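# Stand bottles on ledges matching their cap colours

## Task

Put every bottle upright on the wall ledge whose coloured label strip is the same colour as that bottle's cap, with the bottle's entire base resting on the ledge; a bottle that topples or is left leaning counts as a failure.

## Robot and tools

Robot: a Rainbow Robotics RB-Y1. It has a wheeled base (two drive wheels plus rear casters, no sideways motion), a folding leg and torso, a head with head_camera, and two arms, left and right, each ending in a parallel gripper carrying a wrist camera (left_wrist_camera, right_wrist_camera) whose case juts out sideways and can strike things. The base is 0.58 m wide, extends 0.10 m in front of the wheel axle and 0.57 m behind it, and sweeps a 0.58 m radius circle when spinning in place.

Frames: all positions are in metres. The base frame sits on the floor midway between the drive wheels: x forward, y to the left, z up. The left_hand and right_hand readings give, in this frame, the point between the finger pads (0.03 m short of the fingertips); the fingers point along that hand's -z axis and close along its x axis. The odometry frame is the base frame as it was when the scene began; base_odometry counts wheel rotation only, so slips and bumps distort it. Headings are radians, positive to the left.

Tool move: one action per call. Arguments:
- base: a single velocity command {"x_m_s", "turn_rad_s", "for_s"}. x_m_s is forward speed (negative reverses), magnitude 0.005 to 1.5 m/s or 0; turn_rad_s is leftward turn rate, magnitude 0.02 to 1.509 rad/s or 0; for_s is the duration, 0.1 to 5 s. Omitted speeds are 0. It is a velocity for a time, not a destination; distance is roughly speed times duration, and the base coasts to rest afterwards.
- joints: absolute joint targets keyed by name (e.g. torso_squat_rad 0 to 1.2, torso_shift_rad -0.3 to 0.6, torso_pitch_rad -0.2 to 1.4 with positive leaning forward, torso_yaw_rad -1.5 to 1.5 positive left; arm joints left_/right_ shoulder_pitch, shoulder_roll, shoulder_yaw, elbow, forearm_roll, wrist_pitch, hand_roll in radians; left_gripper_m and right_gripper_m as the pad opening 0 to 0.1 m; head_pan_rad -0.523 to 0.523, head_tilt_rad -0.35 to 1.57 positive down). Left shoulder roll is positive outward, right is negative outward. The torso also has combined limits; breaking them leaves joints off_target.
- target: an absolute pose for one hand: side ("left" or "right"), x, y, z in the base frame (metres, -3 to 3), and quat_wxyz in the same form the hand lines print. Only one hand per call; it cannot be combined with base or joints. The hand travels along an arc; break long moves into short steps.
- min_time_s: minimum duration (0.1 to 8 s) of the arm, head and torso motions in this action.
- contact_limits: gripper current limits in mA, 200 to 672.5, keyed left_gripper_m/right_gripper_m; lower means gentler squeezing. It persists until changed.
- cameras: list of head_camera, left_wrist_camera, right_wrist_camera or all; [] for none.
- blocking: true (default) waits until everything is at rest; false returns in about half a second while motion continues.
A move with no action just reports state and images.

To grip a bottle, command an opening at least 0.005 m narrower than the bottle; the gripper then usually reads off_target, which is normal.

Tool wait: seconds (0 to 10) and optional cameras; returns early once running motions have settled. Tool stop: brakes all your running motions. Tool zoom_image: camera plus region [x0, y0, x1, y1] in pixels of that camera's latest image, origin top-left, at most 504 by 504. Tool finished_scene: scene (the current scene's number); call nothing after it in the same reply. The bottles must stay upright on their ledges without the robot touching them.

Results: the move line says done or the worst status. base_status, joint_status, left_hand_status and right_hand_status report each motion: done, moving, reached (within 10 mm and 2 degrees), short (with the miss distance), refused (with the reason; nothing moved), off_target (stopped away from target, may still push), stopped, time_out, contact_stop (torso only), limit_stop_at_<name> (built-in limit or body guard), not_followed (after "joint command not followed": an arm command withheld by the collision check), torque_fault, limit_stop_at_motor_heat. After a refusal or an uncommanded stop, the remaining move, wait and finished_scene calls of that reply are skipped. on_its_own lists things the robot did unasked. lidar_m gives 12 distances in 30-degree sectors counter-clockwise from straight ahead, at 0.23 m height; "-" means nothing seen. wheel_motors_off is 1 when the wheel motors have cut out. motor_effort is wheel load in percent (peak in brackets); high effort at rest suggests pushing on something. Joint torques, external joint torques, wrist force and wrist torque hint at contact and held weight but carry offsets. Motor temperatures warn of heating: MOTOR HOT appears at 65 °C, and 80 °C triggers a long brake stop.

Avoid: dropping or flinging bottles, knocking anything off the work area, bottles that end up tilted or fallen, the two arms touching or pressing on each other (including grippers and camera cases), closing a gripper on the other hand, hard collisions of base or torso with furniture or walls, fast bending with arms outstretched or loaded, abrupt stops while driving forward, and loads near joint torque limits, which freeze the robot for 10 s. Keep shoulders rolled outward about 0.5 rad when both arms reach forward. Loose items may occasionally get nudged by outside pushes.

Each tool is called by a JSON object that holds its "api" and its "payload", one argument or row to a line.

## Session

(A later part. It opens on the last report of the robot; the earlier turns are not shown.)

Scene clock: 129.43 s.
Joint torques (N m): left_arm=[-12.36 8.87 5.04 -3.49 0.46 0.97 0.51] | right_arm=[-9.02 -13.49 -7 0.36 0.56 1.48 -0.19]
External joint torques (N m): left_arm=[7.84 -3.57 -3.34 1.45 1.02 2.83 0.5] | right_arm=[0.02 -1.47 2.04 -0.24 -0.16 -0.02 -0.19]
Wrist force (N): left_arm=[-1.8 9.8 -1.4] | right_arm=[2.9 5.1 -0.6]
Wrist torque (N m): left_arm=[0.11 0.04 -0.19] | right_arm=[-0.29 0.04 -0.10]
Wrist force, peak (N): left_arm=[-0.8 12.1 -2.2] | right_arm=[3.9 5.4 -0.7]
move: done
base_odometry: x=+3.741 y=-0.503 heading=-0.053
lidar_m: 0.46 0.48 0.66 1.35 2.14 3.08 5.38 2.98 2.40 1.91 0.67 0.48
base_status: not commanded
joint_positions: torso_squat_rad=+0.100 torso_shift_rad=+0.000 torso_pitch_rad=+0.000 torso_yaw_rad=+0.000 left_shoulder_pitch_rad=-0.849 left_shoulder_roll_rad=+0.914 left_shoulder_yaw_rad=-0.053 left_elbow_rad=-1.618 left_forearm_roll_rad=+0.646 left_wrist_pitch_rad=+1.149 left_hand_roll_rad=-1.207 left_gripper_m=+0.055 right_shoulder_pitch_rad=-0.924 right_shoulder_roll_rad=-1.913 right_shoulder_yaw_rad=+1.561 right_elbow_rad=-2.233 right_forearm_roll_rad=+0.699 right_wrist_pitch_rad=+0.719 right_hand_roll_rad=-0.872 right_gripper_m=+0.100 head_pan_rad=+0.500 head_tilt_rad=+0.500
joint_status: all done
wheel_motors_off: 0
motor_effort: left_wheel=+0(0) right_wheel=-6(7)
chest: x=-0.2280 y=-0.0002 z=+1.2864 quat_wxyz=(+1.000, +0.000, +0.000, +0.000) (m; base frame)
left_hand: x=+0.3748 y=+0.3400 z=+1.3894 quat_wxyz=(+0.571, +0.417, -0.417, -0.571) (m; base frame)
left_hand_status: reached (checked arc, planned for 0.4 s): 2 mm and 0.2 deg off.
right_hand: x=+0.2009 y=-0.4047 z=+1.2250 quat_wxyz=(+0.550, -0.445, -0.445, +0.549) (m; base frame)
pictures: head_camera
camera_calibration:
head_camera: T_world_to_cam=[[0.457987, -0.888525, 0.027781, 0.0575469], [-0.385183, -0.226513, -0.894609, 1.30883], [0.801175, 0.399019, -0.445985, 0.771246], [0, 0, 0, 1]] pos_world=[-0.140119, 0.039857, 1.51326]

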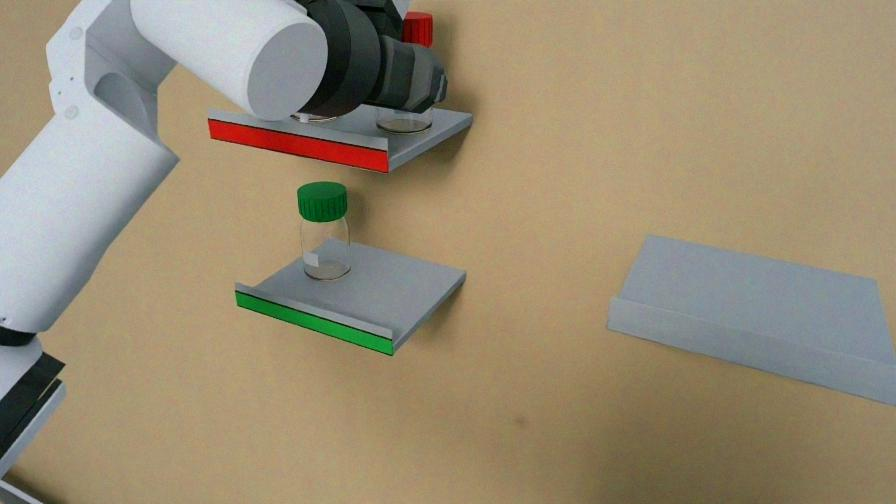

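{"api": "move", "payload": {
  "target": {"side": "left", "x": 0.375, "y": 0.34, "z": 1.390, "quat_wxyz": [0.57206, 0.41563, -0.41563, -0.57206]},
  "min_time_s": 0.3
}}

{"api": "move", "payload": {
  "joints": {"left_gripper_m": 0.08}
}}

{"api": "move", "payload": {
  "target": {"side": "left", "x": 0.30, "y": 0.34, "z": 1.402, "quat_wxyz": [0.57206, 0.41563, -0.41563, -0.57206]},
  "min_time_s": 0.6
}}

{"api": "move", "payload": {
  "target": {"side": "left", "x": 0.22, "y": 0.39, "z": 1.42, "quat_wxyz": [0.57206, 0.41563, -0.41563, -0.57206]},
  "min_time_s": 0.6,
  "cameras": ["head_camera", "left_wrist_camera"]
}}

Scene clock: 130.50 s.
Joint torques (N m): left_arm=[-17.89 12.59 7.2 -4.42 0 -0.69 0.46] | right_arm=[-8.43 -13.88 -7.62 0.3 0.6 1.48 0]
External joint torques (N m): left_arm=[2.3 0.15 -1.16 0.51 0.57 1.17 0.45] | right_arm=[0.6 -1.87 1.43 -0.3 -0.12 -0.02 0.01]
Wrist force (N): left_arm=[-0.6 0.8 -1.3] | right_arm=[2.5 4.7 -0.2]
Wrist torque (N m): left_arm=[0.04 0.03 -0.15] | right_arm=[-0.22 -0.06 -0.07]
Wrist force, peak (N): left_arm=[-1.4 10.4 -1.4] | right_arm=[3.4 5.4 0.2]
move: done
base_odometry: x=+3.741 y=-0.503 heading=-0.053
lidar_m: 0.46 0.49 0.66 1.35 2.14 3.08 5.38 2.98 2.40 1.91 0.67 0.49
base_status: not commanded
joint_positions: torso_squat_rad=+0.100 torso_shift_rad=+0.000 torso_pitch_rad=+0.000 torso_yaw_rad=+0.000 left_shoulder_pitch_rad=-0.850 left_shoulder_roll_rad=+0.914 left_shoulder_yaw_rad=-0.053 left_elbow_rad=-1.618 left_forearm_roll_rad=+0.646 left_wrist_pitch_rad=+1.148 left_hand_roll_rad=-1.207 left_gripper_m=+0.055 right_shoulder_pitch_rad=-0.924 right_shoulder_roll_rad=-1.913 right_shoulder_yaw_rad=+1.561 right_elbow_rad=-2.233 right_forearm_roll_rad=+0.699 right_wrist_pitch_rad=+0.719 right_hand_roll_rad=-0.872 right_gripper_m=+0.100 head_pan_rad=+0.500 head_tilt_rad=+0.500
joint_status: all done
wheel_motors_off: 0
motor_effort: left_wheel=+0(0) right_wheel=-7(7)
chest: x=-0.2280 y=-0.0002 z=+1.2864 quat_wxyz=(+1.000, +0.000, +0.000, +0.000) (m; base frame)
left_hand: x=+0.3748 y=+0.3400 z=+1.3903 quat_wxyz=(+0.571, +0.418, -0.417, -0.571) (m; base frame)
left_hand_status: reached (checked arc, planned for 0.3 s): 0 mm and 0.4 deg off.
right_hand: x=+0.2009 y=-0.4047 z=+1.2250 quat_wxyz=(+0.550, -0.445, -0.445, +0.549) (m; base frame)
pictures: none

Scene clock: 131.27 s.
Joint torques (N m): left_arm=[-19.86 12.6 7.38 -4.34 -0.44 -1.69 0.4] | right_arm=[-8.65 -13.66 -7.43 0.72 0.75 1.41 -0.04]
External joint torques (N m): left_arm=[0.34 0.15 -0.98 0.58 0.12 0.17 0.39] | right_arm=[0.38 -1.65 1.61 0.12 0.03 -0.09 -0.03]
Wrist force (N): left_arm=[0.3 -3.8 -1.2] | right_arm=[2.9 4.9 -0.3]
Wrist torque (N m): left_arm=[0.06 0.03 -0.14] | right_arm=[-0.25 -0.02 -0.08]
Wrist force, peak (N): left_arm=[0.2 -4.0 -1.5] | right_arm=[3.3 5.0 -0.1]
move: done
base_odometry: x=+3.741 y=-0.503 heading=-0.053
lidar_m: 0.46 0.48 0.65 1.36 2.13 3.09 5.37 2.99 2.41 1.91 0.68 0.49
base_status: not commanded
joint_positions: torso_squat_rad=+0.100 torso_shift_rad=+0.000 torso_pitch_rad=+0.000 torso_yaw_rad=+0.000 left_shoulder_pitch_rad=-0.850 left_shoulder_roll_rad=+0.914 left_shoulder_yaw_rad=-0.053 left_elbow_rad=-1.618 left_forearm_roll_rad=+0.646 left_wrist_pitch_rad=+1.149 left_hand_roll_rad=-1.207 left_gripper_m=+0.080 right_shoulder_pitch_rad=-0.924 right_shoulder_roll_rad=-1.913 right_shoulder_yaw_rad=+1.561 right_elbow_rad=-2.233 right_forearm_roll_rad=+0.699 right_wrist_pitch_rad=+0.719 right_hand_roll_rad=-0.872 right_gripper_m=+0.100 head_pan_rad=+0.500 head_tilt_rad=+0.500
joint_status: all done
wheel_motors_off: 0
motor_effort: left_wheel=+0(1) right_wheel=-7(8)
chest: x=-0.2280 y=-0.0002 z=+1.2864 quat_wxyz=(+1.000, +0.000, +0.000, +0.000) (m; base frame)
left_hand: x=+0.3748 y=+0.3401 z=+1.3900 quat_wxyz=(+0.571, +0.417, -0.417, -0.571) (m; base frame)
right_hand: x=+0.2009 y=-0.4047 z=+1.2250 quat_wxyz=(+0.550, -0.445, -0.445, +0.549) (m; base frame)
pictures: none

Scene clock: 132.47 s.
Joint torques (N m): left_arm=[-17.33 14.11 9.19 -3.17 -0.98 -1.92 0.35] | right_arm=[-8.69 -13.54 -7.8 0.7 0.62 1.42 -0.02]
External joint torques (N m): left_arm=[-0.89 1.35 0.44 -0.47 -0.13 -0.17 0.34] | right_arm=[0.35 -1.52 1.25 0.1 -0.11 -0.08 -0.01]
Wrist force (N): left_arm=[0.4 -3.7 -1.2] | right_arm=[2.9 4.2 -0.2]
Wrist torque (N m): left_arm=[0.03 0.06 -0.14] | right_arm=[-0.19 0.00 -0.04]
Wrist force, peak (N): left_arm=[0.4 -4.7 -1.2] | right_arm=[3.5 5.5 -0.5]
move: done
base_odometry: x=+3.741 y=-0.503 heading=-0.053
lidar_m: 0.46 0.48 0.66 1.35 2.14 3.09 5.38 2.99 2.40 1.92 0.67 0.48
base_status: not commanded
joint_positions: torso_squat_rad=+0.100 torso_shift_rad=+0.000 torso_pitch_rad=+0.000 torso_yaw_rad=+0.000 left_shoulder_pitch_rad=-0.670 left_shoulder_roll_rad=+1.046 left_shoulder_yaw_rad=+0.076 left_elbow_rad=-1.960 left_forearm_roll_rad=+0.736 left_wrist_pitch_rad=+1.302 left_hand_roll_rad=-1.068 left_gripper_m=+0.080 right_shoulder_pitch_rad=-0.924 right_shoulder_roll_rad=-1.913 right_shoulder_yaw_rad=+1.561 right_elbow_rad=-2.233 right_forearm_roll_rad=+0.699 right_wrist_pitch_rad=+0.719 right_hand_roll_rad=-0.872 right_gripper_m=+0.100 head_pan_rad=+0.500 head_tilt_rad=+0.500
joint_status: all done
wheel_motors_off: 0
motor_effort: left_wheel=+0(0) right_wheel=-8(8)
chest: x=-0.2281 y=-0.0002 z=+1.2864 quat_wxyz=(+1.000, +0.000, +0.000, +0.000) (m; base frame)
left_hand: x=+0.3001 y=+0.3400 z=+1.4021 quat_wxyz=(+0.572, +0.416, -0.415, -0.572) (m; base frame)
left_hand_status: reached (checked arc, planned for 0.7 s): 0 mm and 0.0 deg off.
right_hand: x=+0.2009 y=-0.4046 z=+1.2250 quat_wxyz=(+0.550, -0.445, -0.445, +0.550) (m; base frame)
pictures: none

Scene clock: 133.60 s.
Joint torques (N m): left_arm=[-12.62 16 7.33 -1.43 -1.04 -1.9 0.14] | right_arm=[-8.59 -12.88 -7.52 0.5 0.65 1.38 -0.01]
External joint torques (N m): left_arm=[-0.8 1.19 -0.56 -0.29 -0.26 -0.11 0.12] | right_arm=[0.44 -0.87 1.53 -0.1 -0.07 -0.12 0]
Wrist force (N): left_arm=[0.5 -3.8 -1.4] | right_arm=[2.7 5.1 -0.7]
Wrist torque (N m): left_arm=[0.03 0.07 -0.01] | right_arm=[-0.27 -0.04 -0.05]
Wrist force, peak (N): left_arm=[0.7 -4.5 -1.9] | right_arm=[3.2 5.6 -0.9]
move: done
base_odometry: x=+3.741 y=-0.503 heading=-0.053
lidar_m: 0.46 0.48 0.66 1.35 2.14 3.07 5.38 2.99 2.40 1.92 0.68 0.48
base_status: not commanded
joint_positions: torso_squat_rad=+0.100 torso_shift_rad=+0.000 torso_pitch_rad=+0.000 torso_yaw_rad=+0.000 left_shoulder_pitch_rad=-0.370 left_shoulder_roll_rad=+1.161 left_shoulder_yaw_rad=+0.470 left_elbow_rad=-2.136 left_forearm_roll_rad=+0.980 left_wrist_pitch_rad=+1.369 left_hand_roll_rad=-1.128 left_gripper_m=+0.080 right_shoulder_pitch_rad=-0.924 right_shoulder_roll_rad=-1.913 right_shoulder_yaw_rad=+1.561 right_elbow_rad=-2.233 right_forearm_roll_rad=+0.699 right_wrist_pitch_rad=+0.719 right_hand_roll_rad=-0.872 right_gripper_m=+0.100 head_pan_rad=+0.500 head_tilt_rad=+0.500
joint_status: all done
wheel_motors_off: 0
motor_effort: left_wheel=-1(1) right_wheel=-8(8)
chest: x=-0.2280 y=-0.0002 z=+1.2864 quat_wxyz=(+1.000, +0.000, +0.000, +0.000) (m; base frame)
left_hand: x=+0.2202 y=+0.3906 z=+1.4204 quat_wxyz=(+0.574, +0.417, -0.413, -0.571) (m; base frame)
left_hand_status: reached (checked arc, planned for 0.7 s): 1 mm and 0.4 deg off.
right_hand: x=+0.2009 y=-0.4046 z=+1.2250 quat_wxyz=(+0.550, -0.445, -0.445, +0.550) (m; base frame)
pictures: head_camera, left_wrist_camera
camera_calibration:
head_camera: T_world_to_cam=[[0.458058, -0.888486, 0.0278397, 0.0574666], [-0.385175, -0.226607, -0.894589, 1.30881], [0.801139, 0.399051, -0.446022, 0.771296], [0, 0, 0, 1]] pos_world=[-0.140119, 0.039857, 1.51326]
left_wrist_camera: T_world_to_cam=[[-0.0286957, -0.999577, 0.00465584, 0.389086], [-0.718484, 0.0173874, -0.695326, 1.16632], [0.694951, -0.023298, -0.718679, 0.951171], [0, 0, 0, 1]] pos_world=[0.188133, 0.390802, 1.49275]

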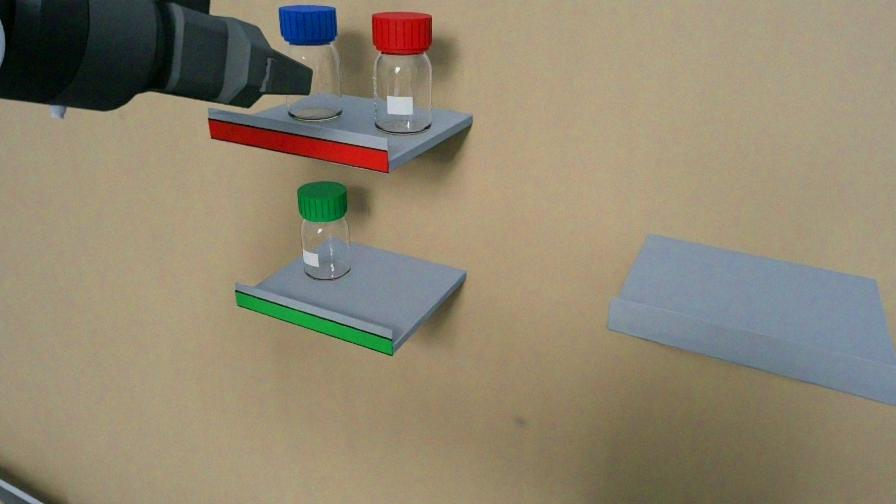

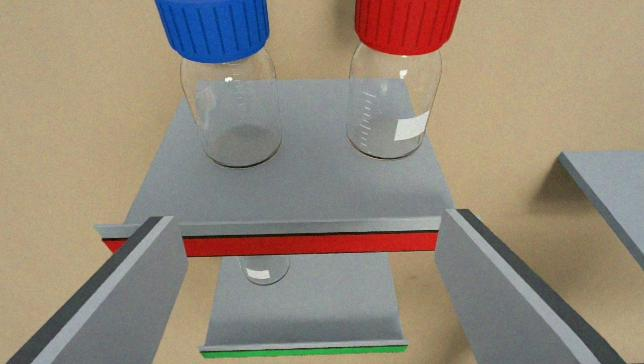

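{"api": "move", "payload": {
  "target": {"side": "left", "x": 0.29, "y": 0.443, "z": 1.405, "quat_wxyz": [0.57206, 0.41563, -0.41563, -0.57206]},
  "min_time_s": 0.6
}}

{"api": "move", "payload": {
  "target": {"side": "left", "x": 0.37, "y": 0.443, "z": 1.39, "quat_wxyz": [0.57206, 0.41563, -0.41563, -0.57206]},
  "min_time_s": 0.6,
  "cameras": ["left_wrist_camera"]
}}

{"api": "move", "payload": {
  "joints": {"left_gripper_m": 0.045}
}}

{"api": "move", "payload": {
  "target": {"side": "left", "x": 0.37, "y": 0.443, "z": 1.412, "quat_wxyz": [0.57206, 0.41563, -0.41563, -0.57206]},
  "min_time_s": 0.5
}}

{"api": "move", "payload": {
  "target": {"side": "left", "x": 0.27, "y": 0.443, "z": 1.43, "quat_wxyz": [0.57206, 0.41563, -0.41563, -0.57206]},
  "min_time_s": 0.7,
  "cameras": ["head_camera", "left_wrist_camera"]
}}

Scene clock: 136.23 s.
Joint torques (N m): left_arm=[-15.7 16.95 6.96 -3.76 -0.36 -1.76 0.67] | right_arm=[-8.44 -13.43 -7.53 0.72 0.8 1.6 0.13]
External joint torques (N m): left_arm=[-0.76 0.52 -1.38 0.1 -0.1 0.2 0.66] | right_arm=[0.59 -1.42 1.52 0.12 0.08 0.1 0.14]
Wrist force (N): left_arm=[0.4 -4.0 -1.2] | right_arm=[3.0 5.4 -0.2]
Wrist torque (N m): left_arm=[0.08 0.08 -0.03] | right_arm=[-0.35 0.00 -0.06]
Wrist force, peak (N): left_arm=[0.3 -4.5 -0.7] | right_arm=[3.8 5.5 -0.2]
move: done
base_odometry: x=+3.741 y=-0.503 heading=-0.053
lidar_m: 0.46 0.48 0.66 1.35 2.14 3.09 5.38 3.00 2.41 1.91 0.67 0.48
base_status: not commanded
joint_positions: torso_squat_rad=+0.100 torso_shift_rad=+0.000 torso_pitch_rad=+0.000 torso_yaw_rad=+0.000 left_shoulder_pitch_rad=-0.510 left_shoulder_roll_rad=+1.116 left_shoulder_yaw_rad=+0.328 left_elbow_rad=-1.755 left_forearm_roll_rad=+0.971 left_wrist_pitch_rad=+1.182 left_hand_roll_rad=-1.389 left_gripper_m=+0.080 right_shoulder_pitch_rad=-0.924 right_shoulder_roll_rad=-1.913 right_shoulder_yaw_rad=+1.561 right_elbow_rad=-2.233 right_forearm_roll_rad=+0.699 right_wrist_pitch_rad=+0.719 right_hand_roll_rad=-0.872 right_gripper_m=+0.100 head_pan_rad=+0.500 head_tilt_rad=+0.500
joint_status: all done
wheel_motors_off: 0
motor_effort: left_wheel=+0(0) right_wheel=-8(8)
chest: x=-0.2280 y=-0.0002 z=+1.2864 quat_wxyz=(+1.000, +0.000, +0.000, +0.000) (m; base frame)
left_hand: x=+0.2894 y=+0.4430 z=+1.4053 quat_wxyz=(+0.572, +0.417, -0.416, -0.571) (m; base frame)
left_hand_status: reached (checked arc, planned for 0.7 s): 1 mm and 0.2 deg off.
right_hand: x=+0.2009 y=-0.4046 z=+1.2250 quat_wxyz=(+0.550, -0.445, -0.445, +0.550) (m; base frame)
pictures: none

Scene clock: 137.43 s.
Joint torques (N m): left_arm=[-19.59 16.9 7.33 -5.54 -0.22 -1.91 0.25] | right_arm=[-8.58 -13.65 -7.58 0.56 0.64 1.39 -0.07]
External joint torques (N m): left_arm=[-0.31 1.45 -0.29 0.44 -0.22 0.08 0.23] | right_arm=[0.45 -1.64 1.47 -0.04 -0.09 -0.11 -0.06]
Wrist force (N): left_arm=[0.5 -3.7 -1.3] | right_arm=[2.7 5.0 -1.2]
Wrist torque (N m): left_arm=[0.06 0.07 -0.01] | right_arm=[-0.26 -0.04 -0.07]
Wrist force, peak (N): left_arm=[-0.3 -4.7 -1.8] | right_arm=[3.6 5.5 0.1]
move: done
base_odometry: x=+3.741 y=-0.503 heading=-0.053
lidar_m: 0.46 0.49 0.66 1.35 2.14 3.09 5.38 2.99 2.40 1.91 0.68 0.49
base_status: not commanded
joint_positions: torso_squat_rad=+0.100 torso_shift_rad=+0.000 torso_pitch_rad=+0.000 torso_yaw_rad=+0.000 left_shoulder_pitch_rad=-0.787 left_shoulder_roll_rad=+1.013 left_shoulder_yaw_rad=+0.111 left_elbow_rad=-1.390 left_forearm_roll_rad=+0.887 left_wrist_pitch_rad=+1.045 left_hand_roll_rad=-1.530 left_gripper_m=+0.080 right_shoulder_pitch_rad=-0.924 right_shoulder_roll_rad=-1.913 right_shoulder_yaw_rad=+1.561 right_elbow_rad=-2.233 right_forearm_roll_rad=+0.699 right_wrist_pitch_rad=+0.719 right_hand_roll_rad=-0.872 right_gripper_m=+0.100 head_pan_rad=+0.500 head_tilt_rad=+0.500
joint_status: all done
wheel_motors_off: 0
motor_effort: left_wheel=-1(1) right_wheel=-7(8)
chest: x=-0.2280 y=-0.0002 z=+1.2864 quat_wxyz=(+1.000, +0.000, +0.000, +0.000) (m; base frame)
left_hand: x=+0.3692 y=+0.4425 z=+1.3903 quat_wxyz=(+0.572, +0.417, -0.416, -0.571) (m; base frame)
left_hand_status: reached (checked arc, planned for 0.7 s): 1 mm and 0.2 deg off.
right_hand: x=+0.2009 y=-0.4046 z=+1.2250 quat_wxyz=(+0.550, -0.445, -0.445, +0.550) (m; base frame)
pictures: left_wrist_camera
camera_calibration:
left_wrist_camera: T_world_to_cam=[[-0.0343608, -0.999392, 0.00585748, 0.445737], [-0.715603, 0.0205114, -0.698206, 1.25313], [0.697662, -0.0281826, -0.715872, 0.824472], [0, 0, 0, 1]] pos_world=[0.336855, 0.442998, 1.46255]

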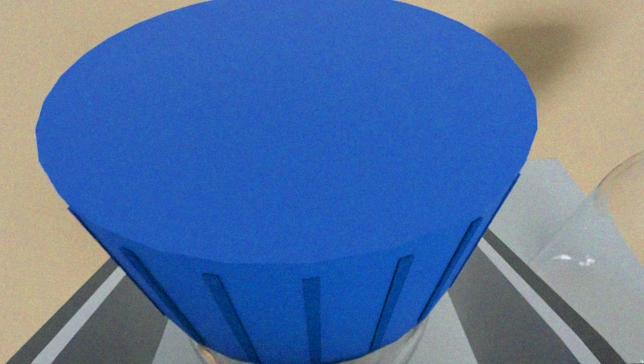

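Scene clock: 138.30 s.
Joint torques (N m): left_arm=[-19.26 16.57 6.92 -5.6 -0.26 -1.91 0.23] | right_arm=[-8.48 -13.15 -7.39 0.58 0.59 1.32 0.26]
External joint torques (N m): left_arm=[0.02 1.11 -0.7 0.39 -0.26 0.07 0.22] | right_arm=[0.55 -1.13 1.65 -0.01 -0.13 -0.18 0.27]
Wrist force (N): left_arm=[0.0 -3.3 -0.7] | right_arm=[2.4 4.5 -0.9]
Wrist torque (N m): left_arm=[0.06 0.05 -0.01] | right_arm=[-0.21 -0.07 -0.06]
Wrist force, peak (N): left_arm=[0.3 -3.9 -1.3] | right_arm=[3.1 5.9 -0.7]
move: off_target
base_odometry: x=+3.741 y=-0.503 heading=-0.053
lidar_m: 0.46 0.48 0.66 1.35 2.13 3.09 5.38 2.98 2.40 1.92 0.67 0.49
base_status: not commanded
joint_positions: torso_squat_rad=+0.100 torso_shift_rad=+0.000 torso_pitch_rad=+0.000 torso_yaw_rad=+0.000 left_shoulder_pitch_rad=-0.787 left_shoulder_roll_rad=+1.013 left_shoulder_yaw_rad=+0.111 left_elbow_rad=-1.390 left_forearm_roll_rad=+0.887 left_wrist_pitch_rad=+1.045 left_hand_roll_rad=-1.530 left_gripper_m=+0.055 right_shoulder_pitch_rad=-0.924 right_shoulder_roll_rad=-1.913 right_shoulder_yaw_rad=+1.561 right_elbow_rad=-2.233 right_forearm_roll_rad=+0.699 right_wrist_pitch_rad=+0.719 right_hand_roll_rad=-0.872 right_gripper_m=+0.100 head_pan_rad=+0.500 head_tilt_rad=+0.500
joint_status: left_gripper_m off_target (ended at +0.055, target +0.045)
wheel_motors_off: 0
motor_effort: left_wheel=+0(0) right_wheel=-8(9)
chest: x=-0.2280 y=-0.0002 z=+1.2864 quat_wxyz=(+1.000, +0.000, +0.000, +0.000) (m; base frame)
left_hand: x=+0.3692 y=+0.4426 z=+1.3903 quat_wxyz=(+0.572, +0.417, -0.416, -0.571) (m; base frame)
right_hand: x=+0.2009 y=-0.4046 z=+1.2250 quat_wxyz=(+0.550, -0.445, -0.445, +0.550) (m; base frame)
pictures: none

Scene clock: 139.20 s.
Joint torques (N m): left_arm=[-21.1 17.49 5.3 -5.74 -0.11 -2.3 0.16] | right_arm=[-8.71 -12.93 -7.38 0.59 0.77 1.45 0.09]
External joint torques (N m): left_arm=[-1.56 2.41 -2.03 0.15 -0.12 -0.31 0.14] | right_arm=[0.33 -0.91 1.67 -0.01 0.05 -0.05 0.1]
Wrist force (N): left_arm=[0.5 -5.4 -1.6] | right_arm=[2.7 4.7 -0.6]
Wrist torque (N m): left_arm=[0.07 0.07 -0.03] | right_arm=[-0.28 -0.05 -0.03]
Wrist force, peak (N): left_arm=[0.2 -5.9 -1.9] | right_arm=[3.6 5.4 -0.9]
move: done
base_odometry: x=+3.741 y=-0.503 heading=-0.053
lidar_m: 0.46 0.48 0.65 1.36 2.14 3.09 5.38 2.99 2.40 1.91 0.67 0.48
base_status: not commanded
joint_positions: torso_squat_rad=+0.100 torso_shift_rad=+0.000 torso_pitch_rad=+0.000 torso_yaw_rad=+0.000 left_shoulder_pitch_rad=-0.859 left_shoulder_roll_rad=+1.032 left_shoulder_yaw_rad=+0.097 left_elbow_rad=-1.346 left_forearm_roll_rad=+0.901 left_wrist_pitch_rad=+1.081 left_hand_roll_rad=-1.542 left_gripper_m=+0.055 right_shoulder_pitch_rad=-0.924 right_shoulder_roll_rad=-1.913 right_shoulder_yaw_rad=+1.561 right_elbow_rad=-2.233 right_forearm_roll_rad=+0.699 right_wrist_pitch_rad=+0.719 right_hand_roll_rad=-0.872 right_gripper_m=+0.100 head_pan_rad=+0.500 head_tilt_rad=+0.500
joint_status: all done
wheel_motors_off: 0
motor_effort: left_wheel=+0(1) right_wheel=-8(8)
chest: x=-0.2280 y=-0.0002 z=+1.2864 quat_wxyz=(+1.000, +0.000, +0.000, +0.000) (m; base frame)
left_hand: x=+0.3699 y=+0.4430 z=+1.4122 quat_wxyz=(+0.572, +0.416, -0.416, -0.572) (m; base frame)
left_hand_status: reached (checked arc, planned for 0.5 s): 0 mm and 0.0 deg off.
right_hand: x=+0.2009 y=-0.4046 z=+1.2250 quat_wxyz=(+0.550, -0.445, -0.445, +0.550) (m; base frame)
pictures: none

Scene clock: 140.90 s.
Joint torques (N m): left_arm=[-15.79 17.98 8.97 -3.43 -0.54 -2.47 0.23] | right_arm=[-8.55 -13.38 -7.29 0.5 0.54 1.49 0.08]
External joint torques (N m): left_arm=[-1.74 1.44 0.65 -0.42 -0.21 -0.53 0.22] | right_arm=[0.49 -1.36 1.76 -0.1 -0.18 -0.01 0.09]
Wrist force (N): left_arm=[0.2 -5.4 -1.7] | right_arm=[2.5 5.4 -1.1]
Wrist torque (N m): left_arm=[0.06 0.03 -0.15] | right_arm=[-0.35 -0.06 -0.07]
Wrist force, peak (N): left_arm=[0.9 -6.2 -2.1] | right_arm=[3.6 5.4 -0.6]
move: done
base_odometry: x=+3.741 y=-0.503 heading=-0.053
lidar_m: 0.46 0.48 0.65 1.35 2.14 3.08 5.38 2.99 2.40 1.91 0.67 0.48
base_status: not commanded
joint_positions: torso_squat_rad=+0.100 torso_shift_rad=+0.000 torso_pitch_rad=+0.000 torso_yaw_rad=+0.000 left_shoulder_pitch_rad=-0.505 left_shoulder_roll_rad=+1.185 left_shoulder_yaw_rad=+0.370 left_elbow_rad=-1.789 left_forearm_roll_rad=+1.033 left_wrist_pitch_rad=+1.234 left_hand_roll_rad=-1.356 left_gripper_m=+0.055 right_shoulder_pitch_rad=-0.924 right_shoulder_roll_rad=-1.913 right_shoulder_yaw_rad=+1.561 right_elbow_rad=-2.233 right_forearm_roll_rad=+0.699 right_wrist_pitch_rad=+0.719 right_hand_roll_rad=-0.872 right_gripper_m=+0.100 head_pan_rad=+0.500 head_tilt_rad=+0.500
joint_status: all done
wheel_motors_off: 0
motor_effort: left_wheel=+0(1) right_wheel=-7(8)
chest: x=-0.2280 y=-0.0002 z=+1.2864 quat_wxyz=(+1.000, +0.000, +0.000, +0.000) (m; base frame)
left_hand: x=+0.2700 y=+0.4431 z=+1.4300 quat_wxyz=(+0.572, +0.416, -0.415, -0.572) (m; base frame)
left_hand_status: reached (checked arc, planned for 0.8 s): 0 mm and 0.0 deg off.
right_hand: x=+0.2009 y=-0.4046 z=+1.2250 quat_wxyz=(+0.550, -0.445, -0.445, +0.550) (m; base frame)
pictures: head_camera, left_wrist_camera
camera_calibration:
head_camera: T_world_to_cam=[[0.458043, -0.888496, 0.0277978, 0.0576169], [-0.385267, -0.226602, -0.894551, 1.30876], [0.801103, 0.399033, -0.446101, 0.771372], [0, 0, 0, 1]] pos_world=[-0.140119, 0.0399571, 1.51326]
left_wrist_camera: T_world_to_cam=[[-0.035617, -0.999346, 0.00625105, 0.442487], [-0.717534, 0.0212183, -0.6962, 1.20718], [0.695612, -0.0292819, -0.71782, 0.925963], [0, 0, 0, 1]] pos_world=[0.237843, 0.443698, 1.50235]

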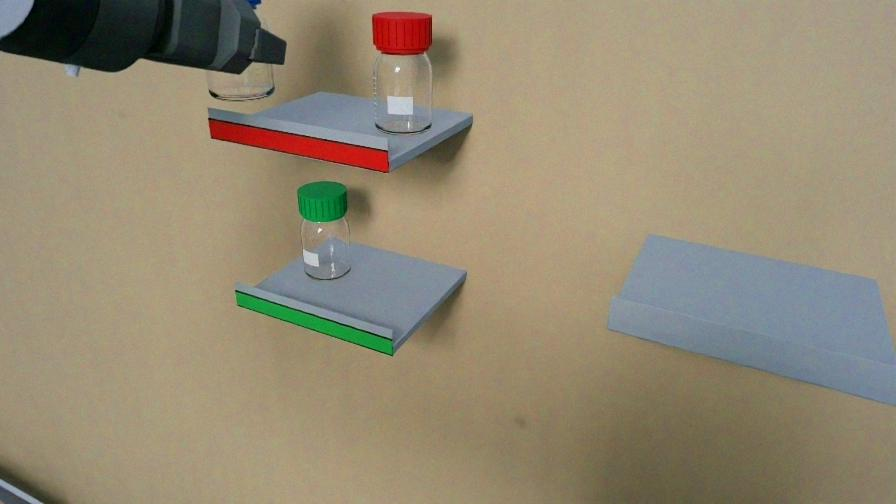

